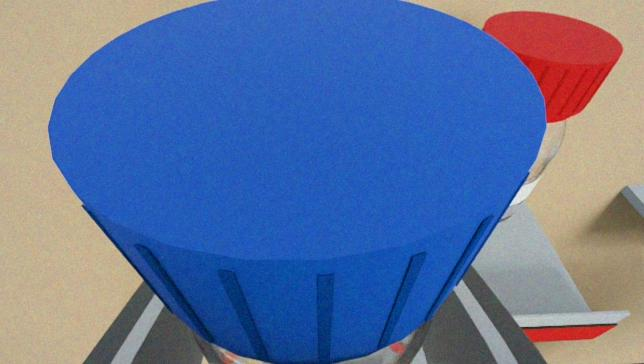

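{"api": "move", "payload": {
  "target": {"side": "left", "x": 0.19, "y": 0.25, "z": 1.40, "quat_wxyz": [0.57206, 0.41563, -0.41563, -0.57206]},
  "min_time_s": 0.9
}}

{"api": "move", "payload": {
  "target": {"side": "left", "x": 0.20, "y": 0.02, "z": 1.34, "quat_wxyz": [0.57206, 0.41563, -0.41563, -0.57206]},
  "min_time_s": 0.9
}}

{"api": "move", "payload": {
  "joints": {"head_pan_rad": 0.0},
  "cameras": ["head_camera", "left_wrist_camera"]
}}

Scene clock: 142.80 s.
Joint torques (N m): left_arm=[-13.92 10.06 7.2 1.48 -1.84 -1.54 0.02] | right_arm=[-8.66 -13.69 -6.83 0.56 0.65 1.35 0]
External joint torques (N m): left_arm=[-1.44 0.38 -0.6 -0.06 -0.24 -0.42 0.01] | right_arm=[0.37 -1.67 2.21 -0.04 -0.07 -0.15 0.01]
Wrist force (N): left_arm=[0.4 -5.5 -1.5] | right_arm=[3.6 5.1 0.0]
Wrist torque (N m): left_arm=[0.06 0.07 -0.14] | right_arm=[-0.30 0.06 -0.06]
Wrist force, peak (N): left_arm=[0.9 -6.4 -1.6] | right_arm=[3.9 5.6 -0.4]
move: done
base_odometry: x=+3.741 y=-0.503 heading=-0.053
lidar_m: 0.46 0.48 0.65 1.35 2.14 3.09 5.37 2.98 2.40 1.91 0.67 0.48
base_status: not commanded
joint_positions: torso_squat_rad=+0.100 torso_shift_rad=+0.000 torso_pitch_rad=+0.000 torso_yaw_rad=+0.000 left_shoulder_pitch_rad=-0.695 left_shoulder_roll_rad=+1.175 left_shoulder_yaw_rad=+0.000 left_elbow_rad=-2.505 left_forearm_roll_rad=+0.754 left_wrist_pitch_rad=+1.634 left_hand_roll_rad=-0.591 left_gripper_m=+0.055 right_shoulder_pitch_rad=-0.924 right_shoulder_roll_rad=-1.913 right_shoulder_yaw_rad=+1.561 right_elbow_rad=-2.233 right_forearm_roll_rad=+0.699 right_wrist_pitch_rad=+0.719 right_hand_roll_rad=-0.872 right_gripper_m=+0.100 head_pan_rad=+0.500 head_tilt_rad=+0.500
joint_status: all done
wheel_motors_off: 0
motor_effort: left_wheel=+0(1) right_wheel=-7(8)
chest: x=-0.2280 y=-0.0002 z=+1.2864 quat_wxyz=(+1.000, +0.000, +0.000, +0.000) (m; base frame)
left_hand: x=+0.1898 y=+0.2505 z=+1.4003 quat_wxyz=(+0.571, +0.416, -0.417, -0.572) (m; base frame)
left_hand_status: reached (checked arc, planned for 1.0 s): 1 mm and 0.2 deg off.
right_hand: x=+0.2009 y=-0.4046 z=+1.2250 quat_wxyz=(+0.550, -0.445, -0.445, +0.550) (m; base frame)
pictures: none

Scene clock: 144.67 s.
Joint torques (N m): left_arm=[-17.29 8.02 10.13 1.96 -1.8 0.03 -0.06] | right_arm=[-8.62 -14 -6.91 0.42 0.47 1.57 -0.06]
External joint torques (N m): left_arm=[-0.28 1.77 0.03 0.71 0.04 -0.13 -0.08] | right_arm=[0.41 -1.99 2.13 -0.17 -0.25 0.08 -0.05]
Wrist force (N): left_arm=[0.3 -5.6 -1.4] | right_arm=[3.3 4.6 -0.1]
Wrist torque (N m): left_arm=[0.06 0.06 -0.16] | right_arm=[-0.25 0.04 -0.06]
Wrist force, peak (N): left_arm=[1.1 -5.7 -3.3] | right_arm=[3.5 5.4 -0.5]
move: done
base_odometry: x=+3.741 y=-0.503 heading=-0.053
lidar_m: 0.46 0.48 0.66 1.35 2.15 3.09 5.38 2.98 2.40 1.91 0.67 0.48
base_status: not commanded
joint_positions: torso_squat_rad=+0.100 torso_shift_rad=+0.000 torso_pitch_rad=+0.000 torso_yaw_rad=+0.000 left_shoulder_pitch_rad=-1.579 left_shoulder_roll_rad=+0.667 left_shoulder_yaw_rad=-1.128 left_elbow_rad=-2.223 left_forearm_roll_rad=+0.487 left_wrist_pitch_rad=+1.919 left_hand_roll_rad=+0.098 left_gripper_m=+0.055 right_shoulder_pitch_rad=-0.924 right_shoulder_roll_rad=-1.913 right_shoulder_yaw_rad=+1.561 right_elbow_rad=-2.233 right_forearm_roll_rad=+0.699 right_wrist_pitch_rad=+0.719 right_hand_roll_rad=-0.872 right_gripper_m=+0.100 head_pan_rad=+0.500 head_tilt_rad=+0.500
joint_status: all done
wheel_motors_off: 0
motor_effort: left_wheel=+0(1) right_wheel=-7(8)
chest: x=-0.2280 y=-0.0002 z=+1.2864 quat_wxyz=(+1.000, +0.000, +0.000, +0.000) (m; base frame)
left_hand: x=+0.2000 y=+0.0200 z=+1.3402 quat_wxyz=(+0.572, +0.415, -0.416, -0.572) (m; base frame)
left_hand_status: reached (checked arc, planned for 1.2 s): 0 mm and 0.1 deg off.
right_hand: x=+0.2009 y=-0.4046 z=+1.2250 quat_wxyz=(+0.550, -0.445, -0.445, +0.550) (m; base frame)
pictures: none

Scene clock: 145.67 s.
Joint torques (N m): left_arm=[-17.58 8.42 9.92 1.85 -1.91 0.03 -0.11] | right_arm=[-8.91 -12.96 -7.41 0.45 0.74 1.43 0.18]
External joint torques (N m): left_arm=[-0.57 2.18 -0.18 0.59 -0.07 -0.12 -0.13] | right_arm=[0.13 -0.95 1.64 -0.15 0.01 -0.06 0.19]
Wrist force (N): left_arm=[0.4 -5.5 -1.7] | right_arm=[2.8 4.9 -0.2]
Wrist torque (N m): left_arm=[0.07 0.08 -0.15] | right_arm=[-0.29 -0.02 -0.04]
Wrist force, peak (N): left_arm=[0.5 -5.9 -1.6] | right_arm=[2.9 5.6 -0.9]
move: done
base_odometry: x=+3.741 y=-0.503 heading=-0.053
lidar_m: 0.46 0.48 0.66 1.35 2.14 3.08 5.37 2.98 2.41 1.91 0.67 0.49
base_status: not commanded
joint_positions: torso_squat_rad=+0.100 torso_shift_rad=+0.000 torso_pitch_rad=+0.000 torso_yaw_rad=+0.000 left_shoulder_pitch_rad=-1.579 left_shoulder_roll_rad=+0.667 left_shoulder_yaw_rad=-1.128 left_elbow_rad=-2.223 left_forearm_roll_rad=+0.487 left_wrist_pitch_rad=+1.919 left_hand_roll_rad=+0.098 left_gripper_m=+0.055 right_shoulder_pitch_rad=-0.924 right_shoulder_roll_rad=-1.913 right_shoulder_yaw_rad=+1.561 right_elbow_rad=-2.233 right_forearm_roll_rad=+0.699 right_wrist_pitch_rad=+0.719 right_hand_roll_rad=-0.872 right_gripper_m=+0.100 head_pan_rad=+0.000 head_tilt_rad=+0.500
joint_status: all done
wheel_motors_off: 0
motor_effort: left_wheel=+0(1) right_wheel=-7(8)
chest: x=-0.2280 y=-0.0002 z=+1.2864 quat_wxyz=(+1.000, +0.000, +0.000, +0.000) (m; base frame)
left_hand: x=+0.2000 y=+0.0200 z=+1.3402 quat_wxyz=(+0.572, +0.415, -0.416, -0.572) (m; base frame)
right_hand: x=+0.2009 y=-0.4046 z=+1.2250 quat_wxyz=(+0.550, -0.445, -0.445, +0.550) (m; base frame)
pictures: head_camera, left_wrist_camera
camera_calibration:
head_camera: T_world_to_cam=[[-0.0239929, -0.999327, 0.0277372, -0.0416938], [-0.447015, -0.0140929, -0.894415, 1.29592], [0.894205, -0.0338585, -0.446376, 0.790835], [0, 0, 0, 1]] pos_world=[-0.128872, 0.00337393, 1.51326]
left_wrist_camera: T_world_to_cam=[[-0.0373115, -0.999281, 0.00680247, 0.0173352], [-0.716887, 0.0220237, -0.696841, 1.10413], [0.69619, -0.0308768, -0.717193, 0.896783], [0, 0, 0, 1]] pos_world=[0.167848, 0.0206956, 1.41245]

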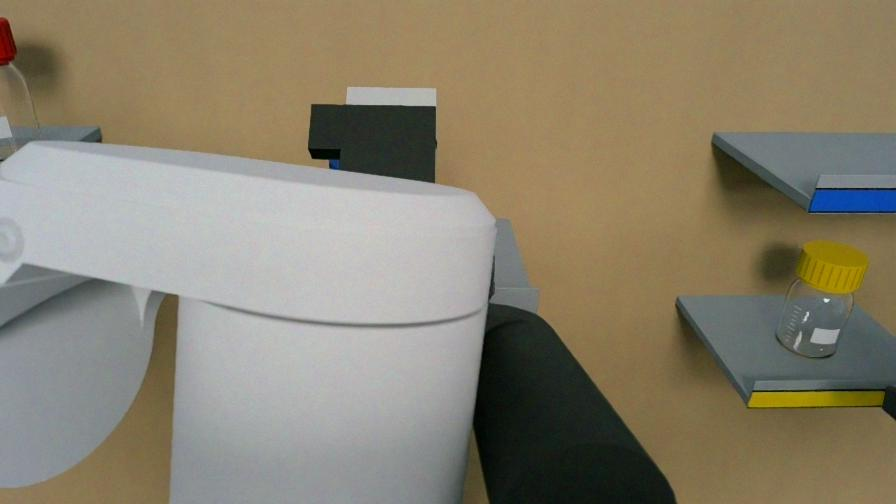

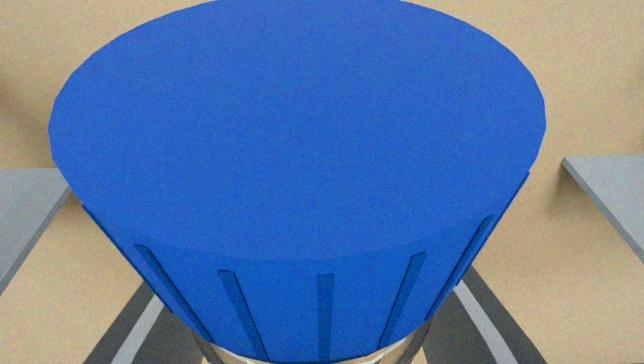

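{"api": "move", "payload": {
  "target": {"side": "left", "x": 0.29, "y": 0.01, "z": 1.33, "quat_wxyz": [0.57206, 0.41563, -0.41563, -0.57206]},
  "min_time_s": 0.7
}}

{"api": "move", "payload": {
  "target": {"side": "left", "x": 0.375, "y": 0.01, "z": 1.312, "quat_wxyz": [0.57206, 0.41563, -0.41563, -0.57206]},
  "min_time_s": 0.7,
  "cameras": ["left_wrist_camera"]
}}

{"api": "move", "payload": {
  "target": {"side": "left", "x": 0.375, "y": 0.01, "z": 1.295, "quat_wxyz": [0.57206, 0.41563, -0.41563, -0.57206]},
  "min_time_s": 0.6
}}

Scene clock: 147.27 s.
Joint torques (N m): left_arm=[-21.41 7.3 10.53 0.72 -2.25 0.03 0.28] | right_arm=[-8.36 -13.35 -7.5 0.59 0.81 1.39 -0.11]
External joint torques (N m): left_arm=[-1.38 0.15 -0.66 0.08 -0.32 0.13 0.27] | right_arm=[0.68 -1.33 1.54 0 0.08 -0.11 -0.11]
Wrist force (N): left_arm=[0.4 -5.5 -1.4] | right_arm=[2.7 4.9 -0.2]
Wrist torque (N m): left_arm=[0.07 0.07 -0.02] | right_arm=[-0.23 -0.06 -0.08]
Wrist force, peak (N): left_arm=[1.0 -7.3 -2.4] | right_arm=[3.1 5.5 -1.4]
move: done
base_odometry: x=+3.741 y=-0.503 heading=-0.053
lidar_m: 0.46 0.48 0.65 1.36 2.14 3.08 5.38 2.99 2.41 1.91 0.67 0.48
base_status: not commanded
joint_positions: torso_squat_rad=+0.100 torso_shift_rad=+0.000 torso_pitch_rad=+0.000 torso_yaw_rad=+0.000 left_shoulder_pitch_rad=-1.541 left_shoulder_roll_rad=+0.638 left_shoulder_yaw_rad=-1.162 left_elbow_rad=-1.870 left_forearm_roll_rad=+0.400 left_wrist_pitch_rad=+1.604 left_hand_roll_rad=-0.032 left_gripper_m=+0.055 right_shoulder_pitch_rad=-0.924 right_shoulder_roll_rad=-1.913 right_shoulder_yaw_rad=+1.561 right_elbow_rad=-2.233 right_forearm_roll_rad=+0.699 right_wrist_pitch_rad=+0.719 right_hand_roll_rad=-0.872 right_gripper_m=+0.100 head_pan_rad=+0.000 head_tilt_rad=+0.500
joint_status: all done
wheel_motors_off: 0
motor_effort: left_wheel=+0(1) right_wheel=-7(8)
chest: x=-0.2280 y=-0.0002 z=+1.2864 quat_wxyz=(+1.000, +0.000, +0.000, +0.000) (m; base frame)
left_hand: x=+0.2896 y=+0.0103 z=+1.3302 quat_wxyz=(+0.572, +0.416, -0.416, -0.572) (m; base frame)
left_hand_status: reached (checked arc, planned for 0.7 s): 1 mm and 0.0 deg off.
right_hand: x=+0.2009 y=-0.4046 z=+1.2250 quat_wxyz=(+0.550, -0.445, -0.445, +0.550) (m; base frame)
pictures: none

Scene clock: 148.33 s.
Joint torques (N m): left_arm=[-24.91 8.61 9.72 0.42 -2.29 -0.21 0.22] | right_arm=[-8.55 -13.01 -7.84 0.7 0.55 1.28 -0.1]
External joint torques (N m): left_arm=[-1.92 0.55 -1.18 0.41 -0.49 0.08 0.21] | right_arm=[0.49 -1 1.21 0.1 -0.17 -0.22 -0.09]
Wrist force (N): left_arm=[1.0 -5.6 -1.8] | right_arm=[2.6 5.0 -0.5]
Wrist torque (N m): left_arm=[0.09 0.11 -0.02] | right_arm=[-0.27 -0.01 -0.08]
Wrist force, peak (N): left_arm=[0.5 -7.3 -2.4] | right_arm=[2.7 5.9 -0.7]
move: done
base_odometry: x=+3.741 y=-0.503 heading=-0.053
lidar_m: 0.46 0.48 0.65 1.35 2.14 3.08 5.38 2.99 2.41 1.91 0.67 0.48
base_status: not commanded
joint_positions: torso_squat_rad=+0.100 torso_shift_rad=+0.000 torso_pitch_rad=+0.000 torso_yaw_rad=+0.000 left_shoulder_pitch_rad=-1.519 left_shoulder_roll_rad=+0.544 left_shoulder_yaw_rad=-1.181 left_elbow_rad=-1.463 left_forearm_roll_rad=+0.354 left_wrist_pitch_rad=+1.291 left_hand_roll_rad=-0.136 left_gripper_m=+0.055 right_shoulder_pitch_rad=-0.924 right_shoulder_roll_rad=-1.913 right_shoulder_yaw_rad=+1.561 right_elbow_rad=-2.233 right_forearm_roll_rad=+0.699 right_wrist_pitch_rad=+0.719 right_hand_roll_rad=-0.872 right_gripper_m=+0.100 head_pan_rad=+0.000 head_tilt_rad=+0.500
joint_status: all done
wheel_motors_off: 0
motor_effort: left_wheel=-1(1) right_wheel=-7(9)
chest: x=-0.2280 y=-0.0002 z=+1.2864 quat_wxyz=(+1.000, +0.000, +0.000, +0.000) (m; base frame)
left_hand: x=+0.3750 y=+0.0100 z=+1.3122 quat_wxyz=(+0.572, +0.416, -0.416, -0.572) (m; base frame)
left_hand_status: reached (checked arc, planned for 0.7 s): 0 mm and 0.0 deg off.
right_hand: x=+0.2009 y=-0.4046 z=+1.2250 quat_wxyz=(+0.550, -0.445, -0.445, +0.550) (m; base frame)
pictures: left_wrist_camera
camera_calibration:
left_wrist_camera: T_world_to_cam=[[-0.0358999, -0.999333, 0.00665261, 0.0136866], [-0.717038, 0.0211207, -0.696714, 1.21018], [0.696109, -0.0297822, -0.717318, 0.754747], [0, 0, 0, 1]] pos_world=[0.342846, 0.0105957, 1.38445]

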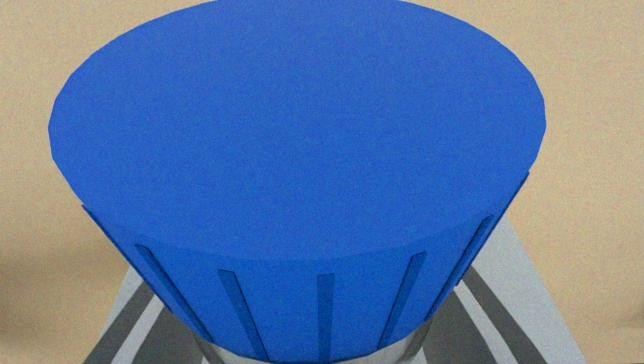

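Scene clock: 149.27 s.
Joint torques (N m): left_arm=[-24.66 7.9 9.23 -0.89 -2.23 -0.55 0.5] | right_arm=[-8.78 -12.46 -7.36 0.69 0.55 1.5 0.05]
External joint torques (N m): left_arm=[-1.69 0.02 -1.7 -0.74 -0.42 -0.3 0.49] | right_arm=[0.26 -0.44 1.69 0.09 -0.17 0 0.05]
Wrist force (N): left_arm=[0.6 -5.7 -1.3] | right_arm=[3.1 3.9 -0.9]
Wrist torque (N m): left_arm=[0.10 0.08 -0.15] | right_arm=[-0.10 0.00 -0.07]
Wrist force, peak (N): left_arm=[0.5 -5.9 -2.0] | right_arm=[3.5 5.6 -1.2]
move: done
base_odometry: x=+3.741 y=-0.503 heading=-0.053
lidar_m: 0.46 0.48 0.65 1.35 2.14 3.09 5.37 2.99 2.40 1.91 0.68 0.48
base_status: not commanded
joint_positions: torso_squat_rad=+0.100 torso_shift_rad=+0.000 torso_pitch_rad=+0.000 torso_yaw_rad=+0.000 left_shoulder_pitch_rad=-1.491 left_shoulder_roll_rad=+0.536 left_shoulder_yaw_rad=-1.200 left_elbow_rad=-1.468 left_forearm_roll_rad=+0.322 left_wrist_pitch_rad=+1.283 left_hand_roll_rad=-0.109 left_gripper_m=+0.055 right_shoulder_pitch_rad=-0.924 right_shoulder_roll_rad=-1.913 right_shoulder_yaw_rad=+1.561 right_elbow_rad=-2.233 right_forearm_roll_rad=+0.699 right_wrist_pitch_rad=+0.719 right_hand_roll_rad=-0.872 right_gripper_m=+0.100 head_pan_rad=+0.000 head_tilt_rad=+0.500
joint_status: all done
wheel_motors_off: 0
motor_effort: left_wheel=-1(1) right_wheel=-7(8)
chest: x=-0.2280 y=-0.0002 z=+1.2864 quat_wxyz=(+1.000, +0.000, +0.000, +0.000) (m; base frame)
left_hand: x=+0.3745 y=+0.0101 z=+1.2955 quat_wxyz=(+0.572, +0.415, -0.416, -0.572) (m; base frame)
left_hand_status: reached (checked arc, planned for 0.6 s): 1 mm and 0.1 deg off.
right_hand: x=+0.2009 y=-0.4046 z=+1.2250 quat_wxyz=(+0.550, -0.445, -0.445, +0.550) (m; base frame)
pictures: none

{"api": "move", "payload": {
  "target": {"side": "left", "x": 0.375, "y": 0.01, "z": 1.290, "quat_wxyz": [0.57206, 0.41563, -0.41563, -0.57206]},
  "min_time_s": 0.4
}}

{"api": "move", "payload": {
  "target": {"side": "left", "x": 0.375, "y": 0.01, "z": 1.287, "quat_wxyz": [0.57206, 0.41563, -0.41563, -0.57206]},
  "min_time_s": 0.4
}}

Scene clock: 150.40 s.
Joint torques (N m): left_arm=[-23.78 6.91 9.03 0.36 -1.88 -0.61 0.74] | right_arm=[-8.61 -13.11 -7.56 0.68 0.55 1.39 -0.05]
External joint torques (N m): left_arm=[-0.8 -0.91 -1.89 0.56 -0.07 -0.38 0.72] | right_arm=[0.43 -1.1 1.49 0.09 -0.17 -0.11 -0.04]
Wrist force (N): left_arm=[0.1 -3.9 -1.0] | right_arm=[2.6 4.7 0.0]
Wrist torque (N m): left_arm=[0.07 0.06 -0.16] | right_arm=[-0.24 -0.03 -0.02]
Wrist force, peak (N): left_arm=[0.3 -5.6 -1.8] | right_arm=[4.0 5.2 -0.6]
move: done
base_odometry: x=+3.741 y=-0.503 heading=-0.053
lidar_m: 0.46 0.48 0.66 1.35 2.14 3.09 5.37 2.98 2.41 1.91 0.67 0.49
base_status: not commanded
joint_positions: torso_squat_rad=+0.100 torso_shift_rad=+0.000 torso_pitch_rad=+0.000 torso_yaw_rad=+0.000 left_shoulder_pitch_rad=-1.483 left_shoulder_roll_rad=+0.532 left_shoulder_yaw_rad=-1.206 left_elbow_rad=-1.465 left_forearm_roll_rad=+0.310 left_wrist_pitch_rad=+1.279 left_hand_roll_rad=-0.100 left_gripper_m=+0.055 right_shoulder_pitch_rad=-0.924 right_shoulder_roll_rad=-1.913 right_shoulder_yaw_rad=+1.561 right_elbow_rad=-2.233 right_forearm_roll_rad=+0.699 right_wrist_pitch_rad=+0.719 right_hand_roll_rad=-0.872 right_gripper_m=+0.100 head_pan_rad=+0.000 head_tilt_rad=+0.500
joint_status: all done
wheel_motors_off: 0
motor_effort: left_wheel=-1(1) right_wheel=-7(8)
chest: x=-0.2280 y=-0.0002 z=+1.2864 quat_wxyz=(+1.000, +0.000, +0.000, +0.000) (m; base frame)
left_hand: x=+0.3750 y=+0.0101 z=+1.2905 quat_wxyz=(+0.572, +0.416, -0.416, -0.572) (m; base frame)
left_hand_status: reached (checked arc, planned for 0.4 s): 1 mm and 0.0 deg off.
right_hand: x=+0.2009 y=-0.4046 z=+1.2250 quat_wxyz=(+0.550, -0.445, -0.445, +0.550) (m; base frame)
pictures: none

Scene clock: 151.13 s.
Joint torques (N m): left_arm=[-16.81 4.6 4.97 0.42 0.24 -0.47 0.62] | right_arm=[-8.53 -12.64 -7.06 0.48 0.55 1.39 0.08]
External joint torques (N m): left_arm=[6.18 -3.2 -5.95 0.64 2.05 -0.25 0.61] | right_arm=[0.5 -0.63 1.98 -0.12 -0.18 -0.11 0.09]
Wrist force (N): left_arm=[-1.8 7.0 3.1] | right_arm=[3.6 4.1 -1.2]
Wrist torque (N m): left_arm=[-0.10 0.00 -0.18] | right_arm=[-0.22 0.08 -0.06]
Wrist force, peak (N): left_arm=[-1.3 7.5 3.2] | right_arm=[2.7 5.4 0.1]
move: done
base_odometry: x=+3.741 y=-0.503 heading=-0.053
lidar_m: 0.46 0.48 0.65 1.35 2.13 3.08 5.38 2.99 2.40 1.91 0.67 0.49
base_status: not commanded
joint_positions: torso_squat_rad=+0.100 torso_shift_rad=+0.000 torso_pitch_rad=+0.000 torso_yaw_rad=+0.000 left_shoulder_pitch_rad=-1.480 left_shoulder_roll_rad=+0.531 left_shoulder_yaw_rad=-1.209 left_elbow_rad=-1.464 left_forearm_roll_rad=+0.303 left_wrist_pitch_rad=+1.277 left_hand_roll_rad=-0.095 left_gripper_m=+0.055 right_shoulder_pitch_rad=-0.924 right_shoulder_roll_rad=-1.913 right_shoulder_yaw_rad=+1.561 right_elbow_rad=-2.233 right_forearm_roll_rad=+0.699 right_wrist_pitch_rad=+0.719 right_hand_roll_rad=-0.872 right_gripper_m=+0.100 head_pan_rad=+0.000 head_tilt_rad=+0.500
joint_status: all done
wheel_motors_off: 0
motor_effort: left_wheel=-1(1) right_wheel=-7(8)
chest: x=-0.2281 y=-0.0002 z=+1.2864 quat_wxyz=(+1.000, +0.000, +0.000, +0.000) (m; base frame)
left_hand: x=+0.3751 y=+0.0101 z=+1.2892 quat_wxyz=(+0.572, +0.416, -0.417, -0.571) (m; base frame)
left_hand_status: reached (checked arc, planned for 0.4 s): 2 mm and 0.2 deg off.
right_hand: x=+0.2008 y=-0.4046 z=+1.2251 quat_wxyz=(+0.550, -0.445, -0.445, +0.549) (m; base frame)
pictures: none

{"api": "move", "payload": {
  "joints": {"left_gripper_m": 0.085}
}}

{"api": "move", "payload": {
  "target": {"side": "left", "x": 0.29, "y": 0.01, "z": 1.303, "quat_wxyz": [0.57206, 0.41563, -0.41563, -0.57206]},
  "min_time_s": 0.6
}}

{"api": "move", "payload": {
  "target": {"side": "left", "x": 0.17, "y": 0.15, "z": 1.28, "quat_wxyz": [0.57206, 0.41563, -0.41563, -0.57206]},
  "min_time_s": 0.8
}}

{"api": "move", "payload": {
  "target": {"side": "left", "x": 0.12, "y": 0.35, "z": 1.05, "quat_wxyz": [0.57206, 0.41563, -0.41563, -0.57206]},
  "min_time_s": 0.8,
  "cameras": ["head_camera"]
}}

Scene clock: 152.57 s.
Joint torques (N m): left_arm=[-22.86 7.27 8.62 -0.03 -1.56 -0.45 0.55] | right_arm=[-8.38 -13.85 -7.5 0.68 0.66 1.48 0.18]
External joint torques (N m): left_arm=[0.15 -0.53 -2.31 0.2 0.25 -0.23 0.53] | right_arm=[0.66 -1.83 1.54 0.08 -0.06 -0.02 0.19]
Wrist force (N): left_arm=[0.5 -4.0 -1.4] | right_arm=[3.4 5.1 -0.7]
Wrist torque (N m): left_arm=[0.09 0.05 -0.15] | right_arm=[-0.33 0.03 -0.06]
Wrist force, peak (N): left_arm=[-1.4 7.4 3.2] | right_arm=[3.6 5.4 -0.4]
move: done
base_odometry: x=+3.741 y=-0.503 heading=-0.053
lidar_m: 0.46 0.47 0.65 1.35 2.14 3.08 5.38 2.99 2.41 1.91 0.68 0.48
base_status: not commanded
joint_positions: torso_squat_rad=+0.100 torso_shift_rad=+0.000 torso_pitch_rad=+0.000 torso_yaw_rad=+0.000 left_shoulder_pitch_rad=-1.478 left_shoulder_roll_rad=+0.530 left_shoulder_yaw_rad=-1.210 left_elbow_rad=-1.464 left_forearm_roll_rad=+0.303 left_wrist_pitch_rad=+1.277 left_hand_roll_rad=-0.095 left_gripper_m=+0.085 right_shoulder_pitch_rad=-0.924 right_shoulder_roll_rad=-1.913 right_shoulder_yaw_rad=+1.561 right_elbow_rad=-2.233 right_forearm_roll_rad=+0.699 right_wrist_pitch_rad=+0.719 right_hand_roll_rad=-0.872 right_gripper_m=+0.100 head_pan_rad=+0.000 head_tilt_rad=+0.500
joint_status: all done
wheel_motors_off: 0
motor_effort: left_wheel=+0(1) right_wheel=-7(8)
chest: x=-0.2281 y=-0.0002 z=+1.2864 quat_wxyz=(+1.000, +0.000, +0.000, +0.000) (m; base frame)
left_hand: x=+0.3750 y=+0.0101 z=+1.2878 quat_wxyz=(+0.572, +0.416, -0.416, -0.572) (m; base frame)
right_hand: x=+0.2008 y=-0.4046 z=+1.2251 quat_wxyz=(+0.550, -0.445, -0.445, +0.549) (m; base frame)
pictures: none

Scene clock: 153.73 s.
Joint torques (N m): left_arm=[-21.11 8.45 11.37 -0.11 -1.78 -0.22 0.39] | right_arm=[-8.55 -13.28 -7.06 0.58 0.8 1.34 -0.09]
External joint torques (N m): left_arm=[-1.01 1.58 0.13 -0.27 0.15 -0.19 0.38] | right_arm=[0.49 -1.27 1.99 -0.01 0.08 -0.16 -0.08]
Wrist force (N): left_arm=[0.4 -4.1 -1.0] | right_arm=[2.5 4.8 -0.7]
Wrist torque (N m): left_arm=[0.09 0.05 -0.16] | right_arm=[-0.22 -0.02 -0.09]
Wrist force, peak (N): left_arm=[0.5 -5.6 -1.2] | right_arm=[3.4 5.3 -1.1]
move: done
base_odometry: x=+3.741 y=-0.503 heading=-0.053
lidar_m: 0.46 0.48 0.66 1.35 2.14 3.09 5.38 2.99 2.41 1.92 0.67 0.48
base_status: not commanded
joint_positions: torso_squat_rad=+0.100 torso_shift_rad=+0.000 torso_pitch_rad=+0.000 torso_yaw_rad=+0.000 left_shoulder_pitch_rad=-1.490 left_shoulder_roll_rad=+0.619 left_shoulder_yaw_rad=-1.201 left_elbow_rad=-1.873 left_forearm_roll_rad=+0.335 left_wrist_pitch_rad=+1.593 left_hand_roll_rad=+0.001 left_gripper_m=+0.085 right_shoulder_pitch_rad=-0.924 right_shoulder_roll_rad=-1.913 right_shoulder_yaw_rad=+1.561 right_elbow_rad=-2.233 right_forearm_roll_rad=+0.699 right_wrist_pitch_rad=+0.719 right_hand_roll_rad=-0.872 right_gripper_m=+0.100 head_pan_rad=+0.000 head_tilt_rad=+0.500
joint_status: all done
wheel_motors_off: 0
motor_effort: left_wheel=+0(1) right_wheel=-7(8)
chest: x=-0.2281 y=-0.0002 z=+1.2864 quat_wxyz=(+1.000, +0.000, +0.000, +0.000) (m; base frame)
left_hand: x=+0.2905 y=+0.0099 z=+1.3031 quat_wxyz=(+0.572, +0.416, -0.416, -0.572) (m; base frame)
left_hand_status: reached (checked arc, planned for 0.7 s): 1 mm and 0.0 deg off.
right_hand: x=+0.2008 y=-0.4046 z=+1.2251 quat_wxyz=(+0.550, -0.445, -0.445, +0.549) (m; base frame)
pictures: none

Scene clock: 155.10 s.
Joint torques (N m): left_arm=[-15.13 5.87 7.11 -0.16 -1.77 0.17 0.26] | right_arm=[-8.23 -13.48 -7.69 0.45 0.57 1.63 -0.01]
External joint torques (N m): left_arm=[-0.89 0.04 -1.51 -0.14 0.08 -0.17 0.24] | right_arm=[0.81 -1.47 1.35 -0.14 -0.15 0.13 -0.01]
Wrist force (N): left_arm=[0.4 -3.8 -1.2] | right_arm=[2.9 5.6 -0.8]
Wrist torque (N m): left_arm=[0.06 0.07 -0.14] | right_arm=[-0.33 -0.01 -0.06]
Wrist force, peak (N): left_arm=[0.0 -4.7 -1.0] | right_arm=[3.6 5.5 -0.1]
move: short
base_odometry: x=+3.741 y=-0.503 heading=-0.053
lidar_m: 0.46 0.48 0.65 1.35 2.13 3.09 5.37 2.98 2.40 1.92 0.67 0.48
base_status: not commanded
joint_positions: torso_squat_rad=+0.100 torso_shift_rad=+0.000 torso_pitch_rad=+0.000 torso_yaw_rad=+0.000 left_shoulder_pitch_rad=-1.315 left_shoulder_roll_rad=+1.111 left_shoulder_yaw_rad=-1.224 left_elbow_rad=-2.617 left_forearm_roll_rad=+0.339 left_wrist_pitch_rad=+1.816 left_hand_roll_rad=+0.179 left_gripper_m=+0.085 right_shoulder_pitch_rad=-0.924 right_shoulder_roll_rad=-1.913 right_shoulder_yaw_rad=+1.561 right_elbow_rad=-2.233 right_forearm_roll_rad=+0.699 right_wrist_pitch_rad=+0.719 right_hand_roll_rad=-0.872 right_gripper_m=+0.100 head_pan_rad=+0.000 head_tilt_rad=+0.500
joint_status: all done
wheel_motors_off: 0
motor_effort: left_wheel=+0(1) right_wheel=-7(8)
chest: x=-0.2281 y=-0.0002 z=+1.2864 quat_wxyz=(+1.000, +0.000, +0.000, +0.000) (m; base frame)
left_hand: x=+0.1711 y=+0.1496 z=+1.2801 quat_wxyz=(+0.585, +0.421, -0.397, -0.568) (m; base frame)
left_hand_status: short (checked arc, as near as the solve gets, planned for 1.0 s): 1 mm and 2.7 deg off. The place is met; only the turn is off.
right_hand: x=+0.2008 y=-0.4046 z=+1.2251 quat_wxyz=(+0.550, -0.445, -0.445, +0.549) (m; base frame)
pictures: none

Scene clock: 156.73 s.
Joint torques (N m): left_arm=[-9.68 12.28 6.07 -3.51 -1.05 1.65 -0.1] | right_arm=[-8.39 -13.25 -7.37 0.52 0.53 1.53 0.02]
External joint torques (N m): left_arm=[-1.03 0.09 0.76 -0.34 0.12 0.21 -0.11] | right_arm=[0.65 -1.24 1.68 -0.08 -0.19 0.03 0.03]
Wrist force (N): left_arm=[0.3 -4.0 -1.3] | right_arm=[2.7 4.7 -0.3]
Wrist torque (N m): left_arm=[0.08 0.05 -0.15] | right_arm=[-0.23 -0.05 -0.06]
Wrist force, peak (N): left_arm=[-0.5 -5.4 -0.6] | right_arm=[3.4 5.3 -1.5]
move: done
base_odometry: x=+3.741 y=-0.503 heading=-0.053
lidar_m: 0.46 0.48 0.66 1.35 2.14 3.08 5.38 2.99 2.40 1.91 0.67 0.49
base_status: not commanded
joint_positions: torso_squat_rad=+0.100 torso_shift_rad=+0.000 torso_pitch_rad=+0.000 torso_yaw_rad=+0.000 left_shoulder_pitch_rad=-0.698 left_shoulder_roll_rad=+1.483 left_shoulder_yaw_rad=-1.873 left_elbow_rad=-2.166 left_forearm_roll_rad=-0.934 left_wrist_pitch_rad=+1.204 left_hand_roll_rad=+0.852 left_gripper_m=+0.085 right_shoulder_pitch_rad=-0.924 right_shoulder_roll_rad=-1.913 right_shoulder_yaw_rad=+1.561 right_elbow_rad=-2.233 right_forearm_roll_rad=+0.699 right_wrist_pitch_rad=+0.719 right_hand_roll_rad=-0.872 right_gripper_m=+0.100 head_pan_rad=+0.000 head_tilt_rad=+0.500
joint_status: all done
wheel_motors_off: 0
motor_effort: left_wheel=+0(1) right_wheel=-8(9)
chest: x=-0.2281 y=-0.0002 z=+1.2864 quat_wxyz=(+1.000, +0.000, +0.000, +0.000) (m; base frame)
left_hand: x=+0.1192 y=+0.3497 z=+1.0499 quat_wxyz=(+0.573, +0.415, -0.412, -0.574) (m; base frame)
left_hand_status: reached (checked arc, planned for 1.0 s): 1 mm and 0.5 deg off.
right_hand: x=+0.2009 y=-0.4046 z=+1.2251 quat_wxyz=(+0.550, -0.445, -0.445, +0.550) (m; base frame)
pictures: head_camera
camera_calibration:
head_camera: T_world_to_cam=[[-0.023909, -0.999331, 0.0276886, -0.0416098], [-0.446934, -0.0140899, -0.894456, 1.29599], [0.894247, -0.0337605, -0.446298, 0.790722], [0, 0, 0, 1]] pos_world=[-0.128872, 0.00337371, 1.51326]

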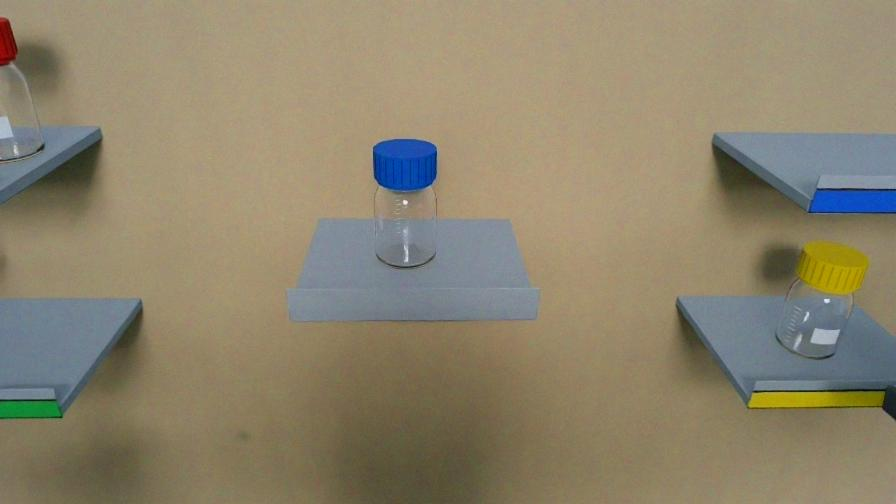

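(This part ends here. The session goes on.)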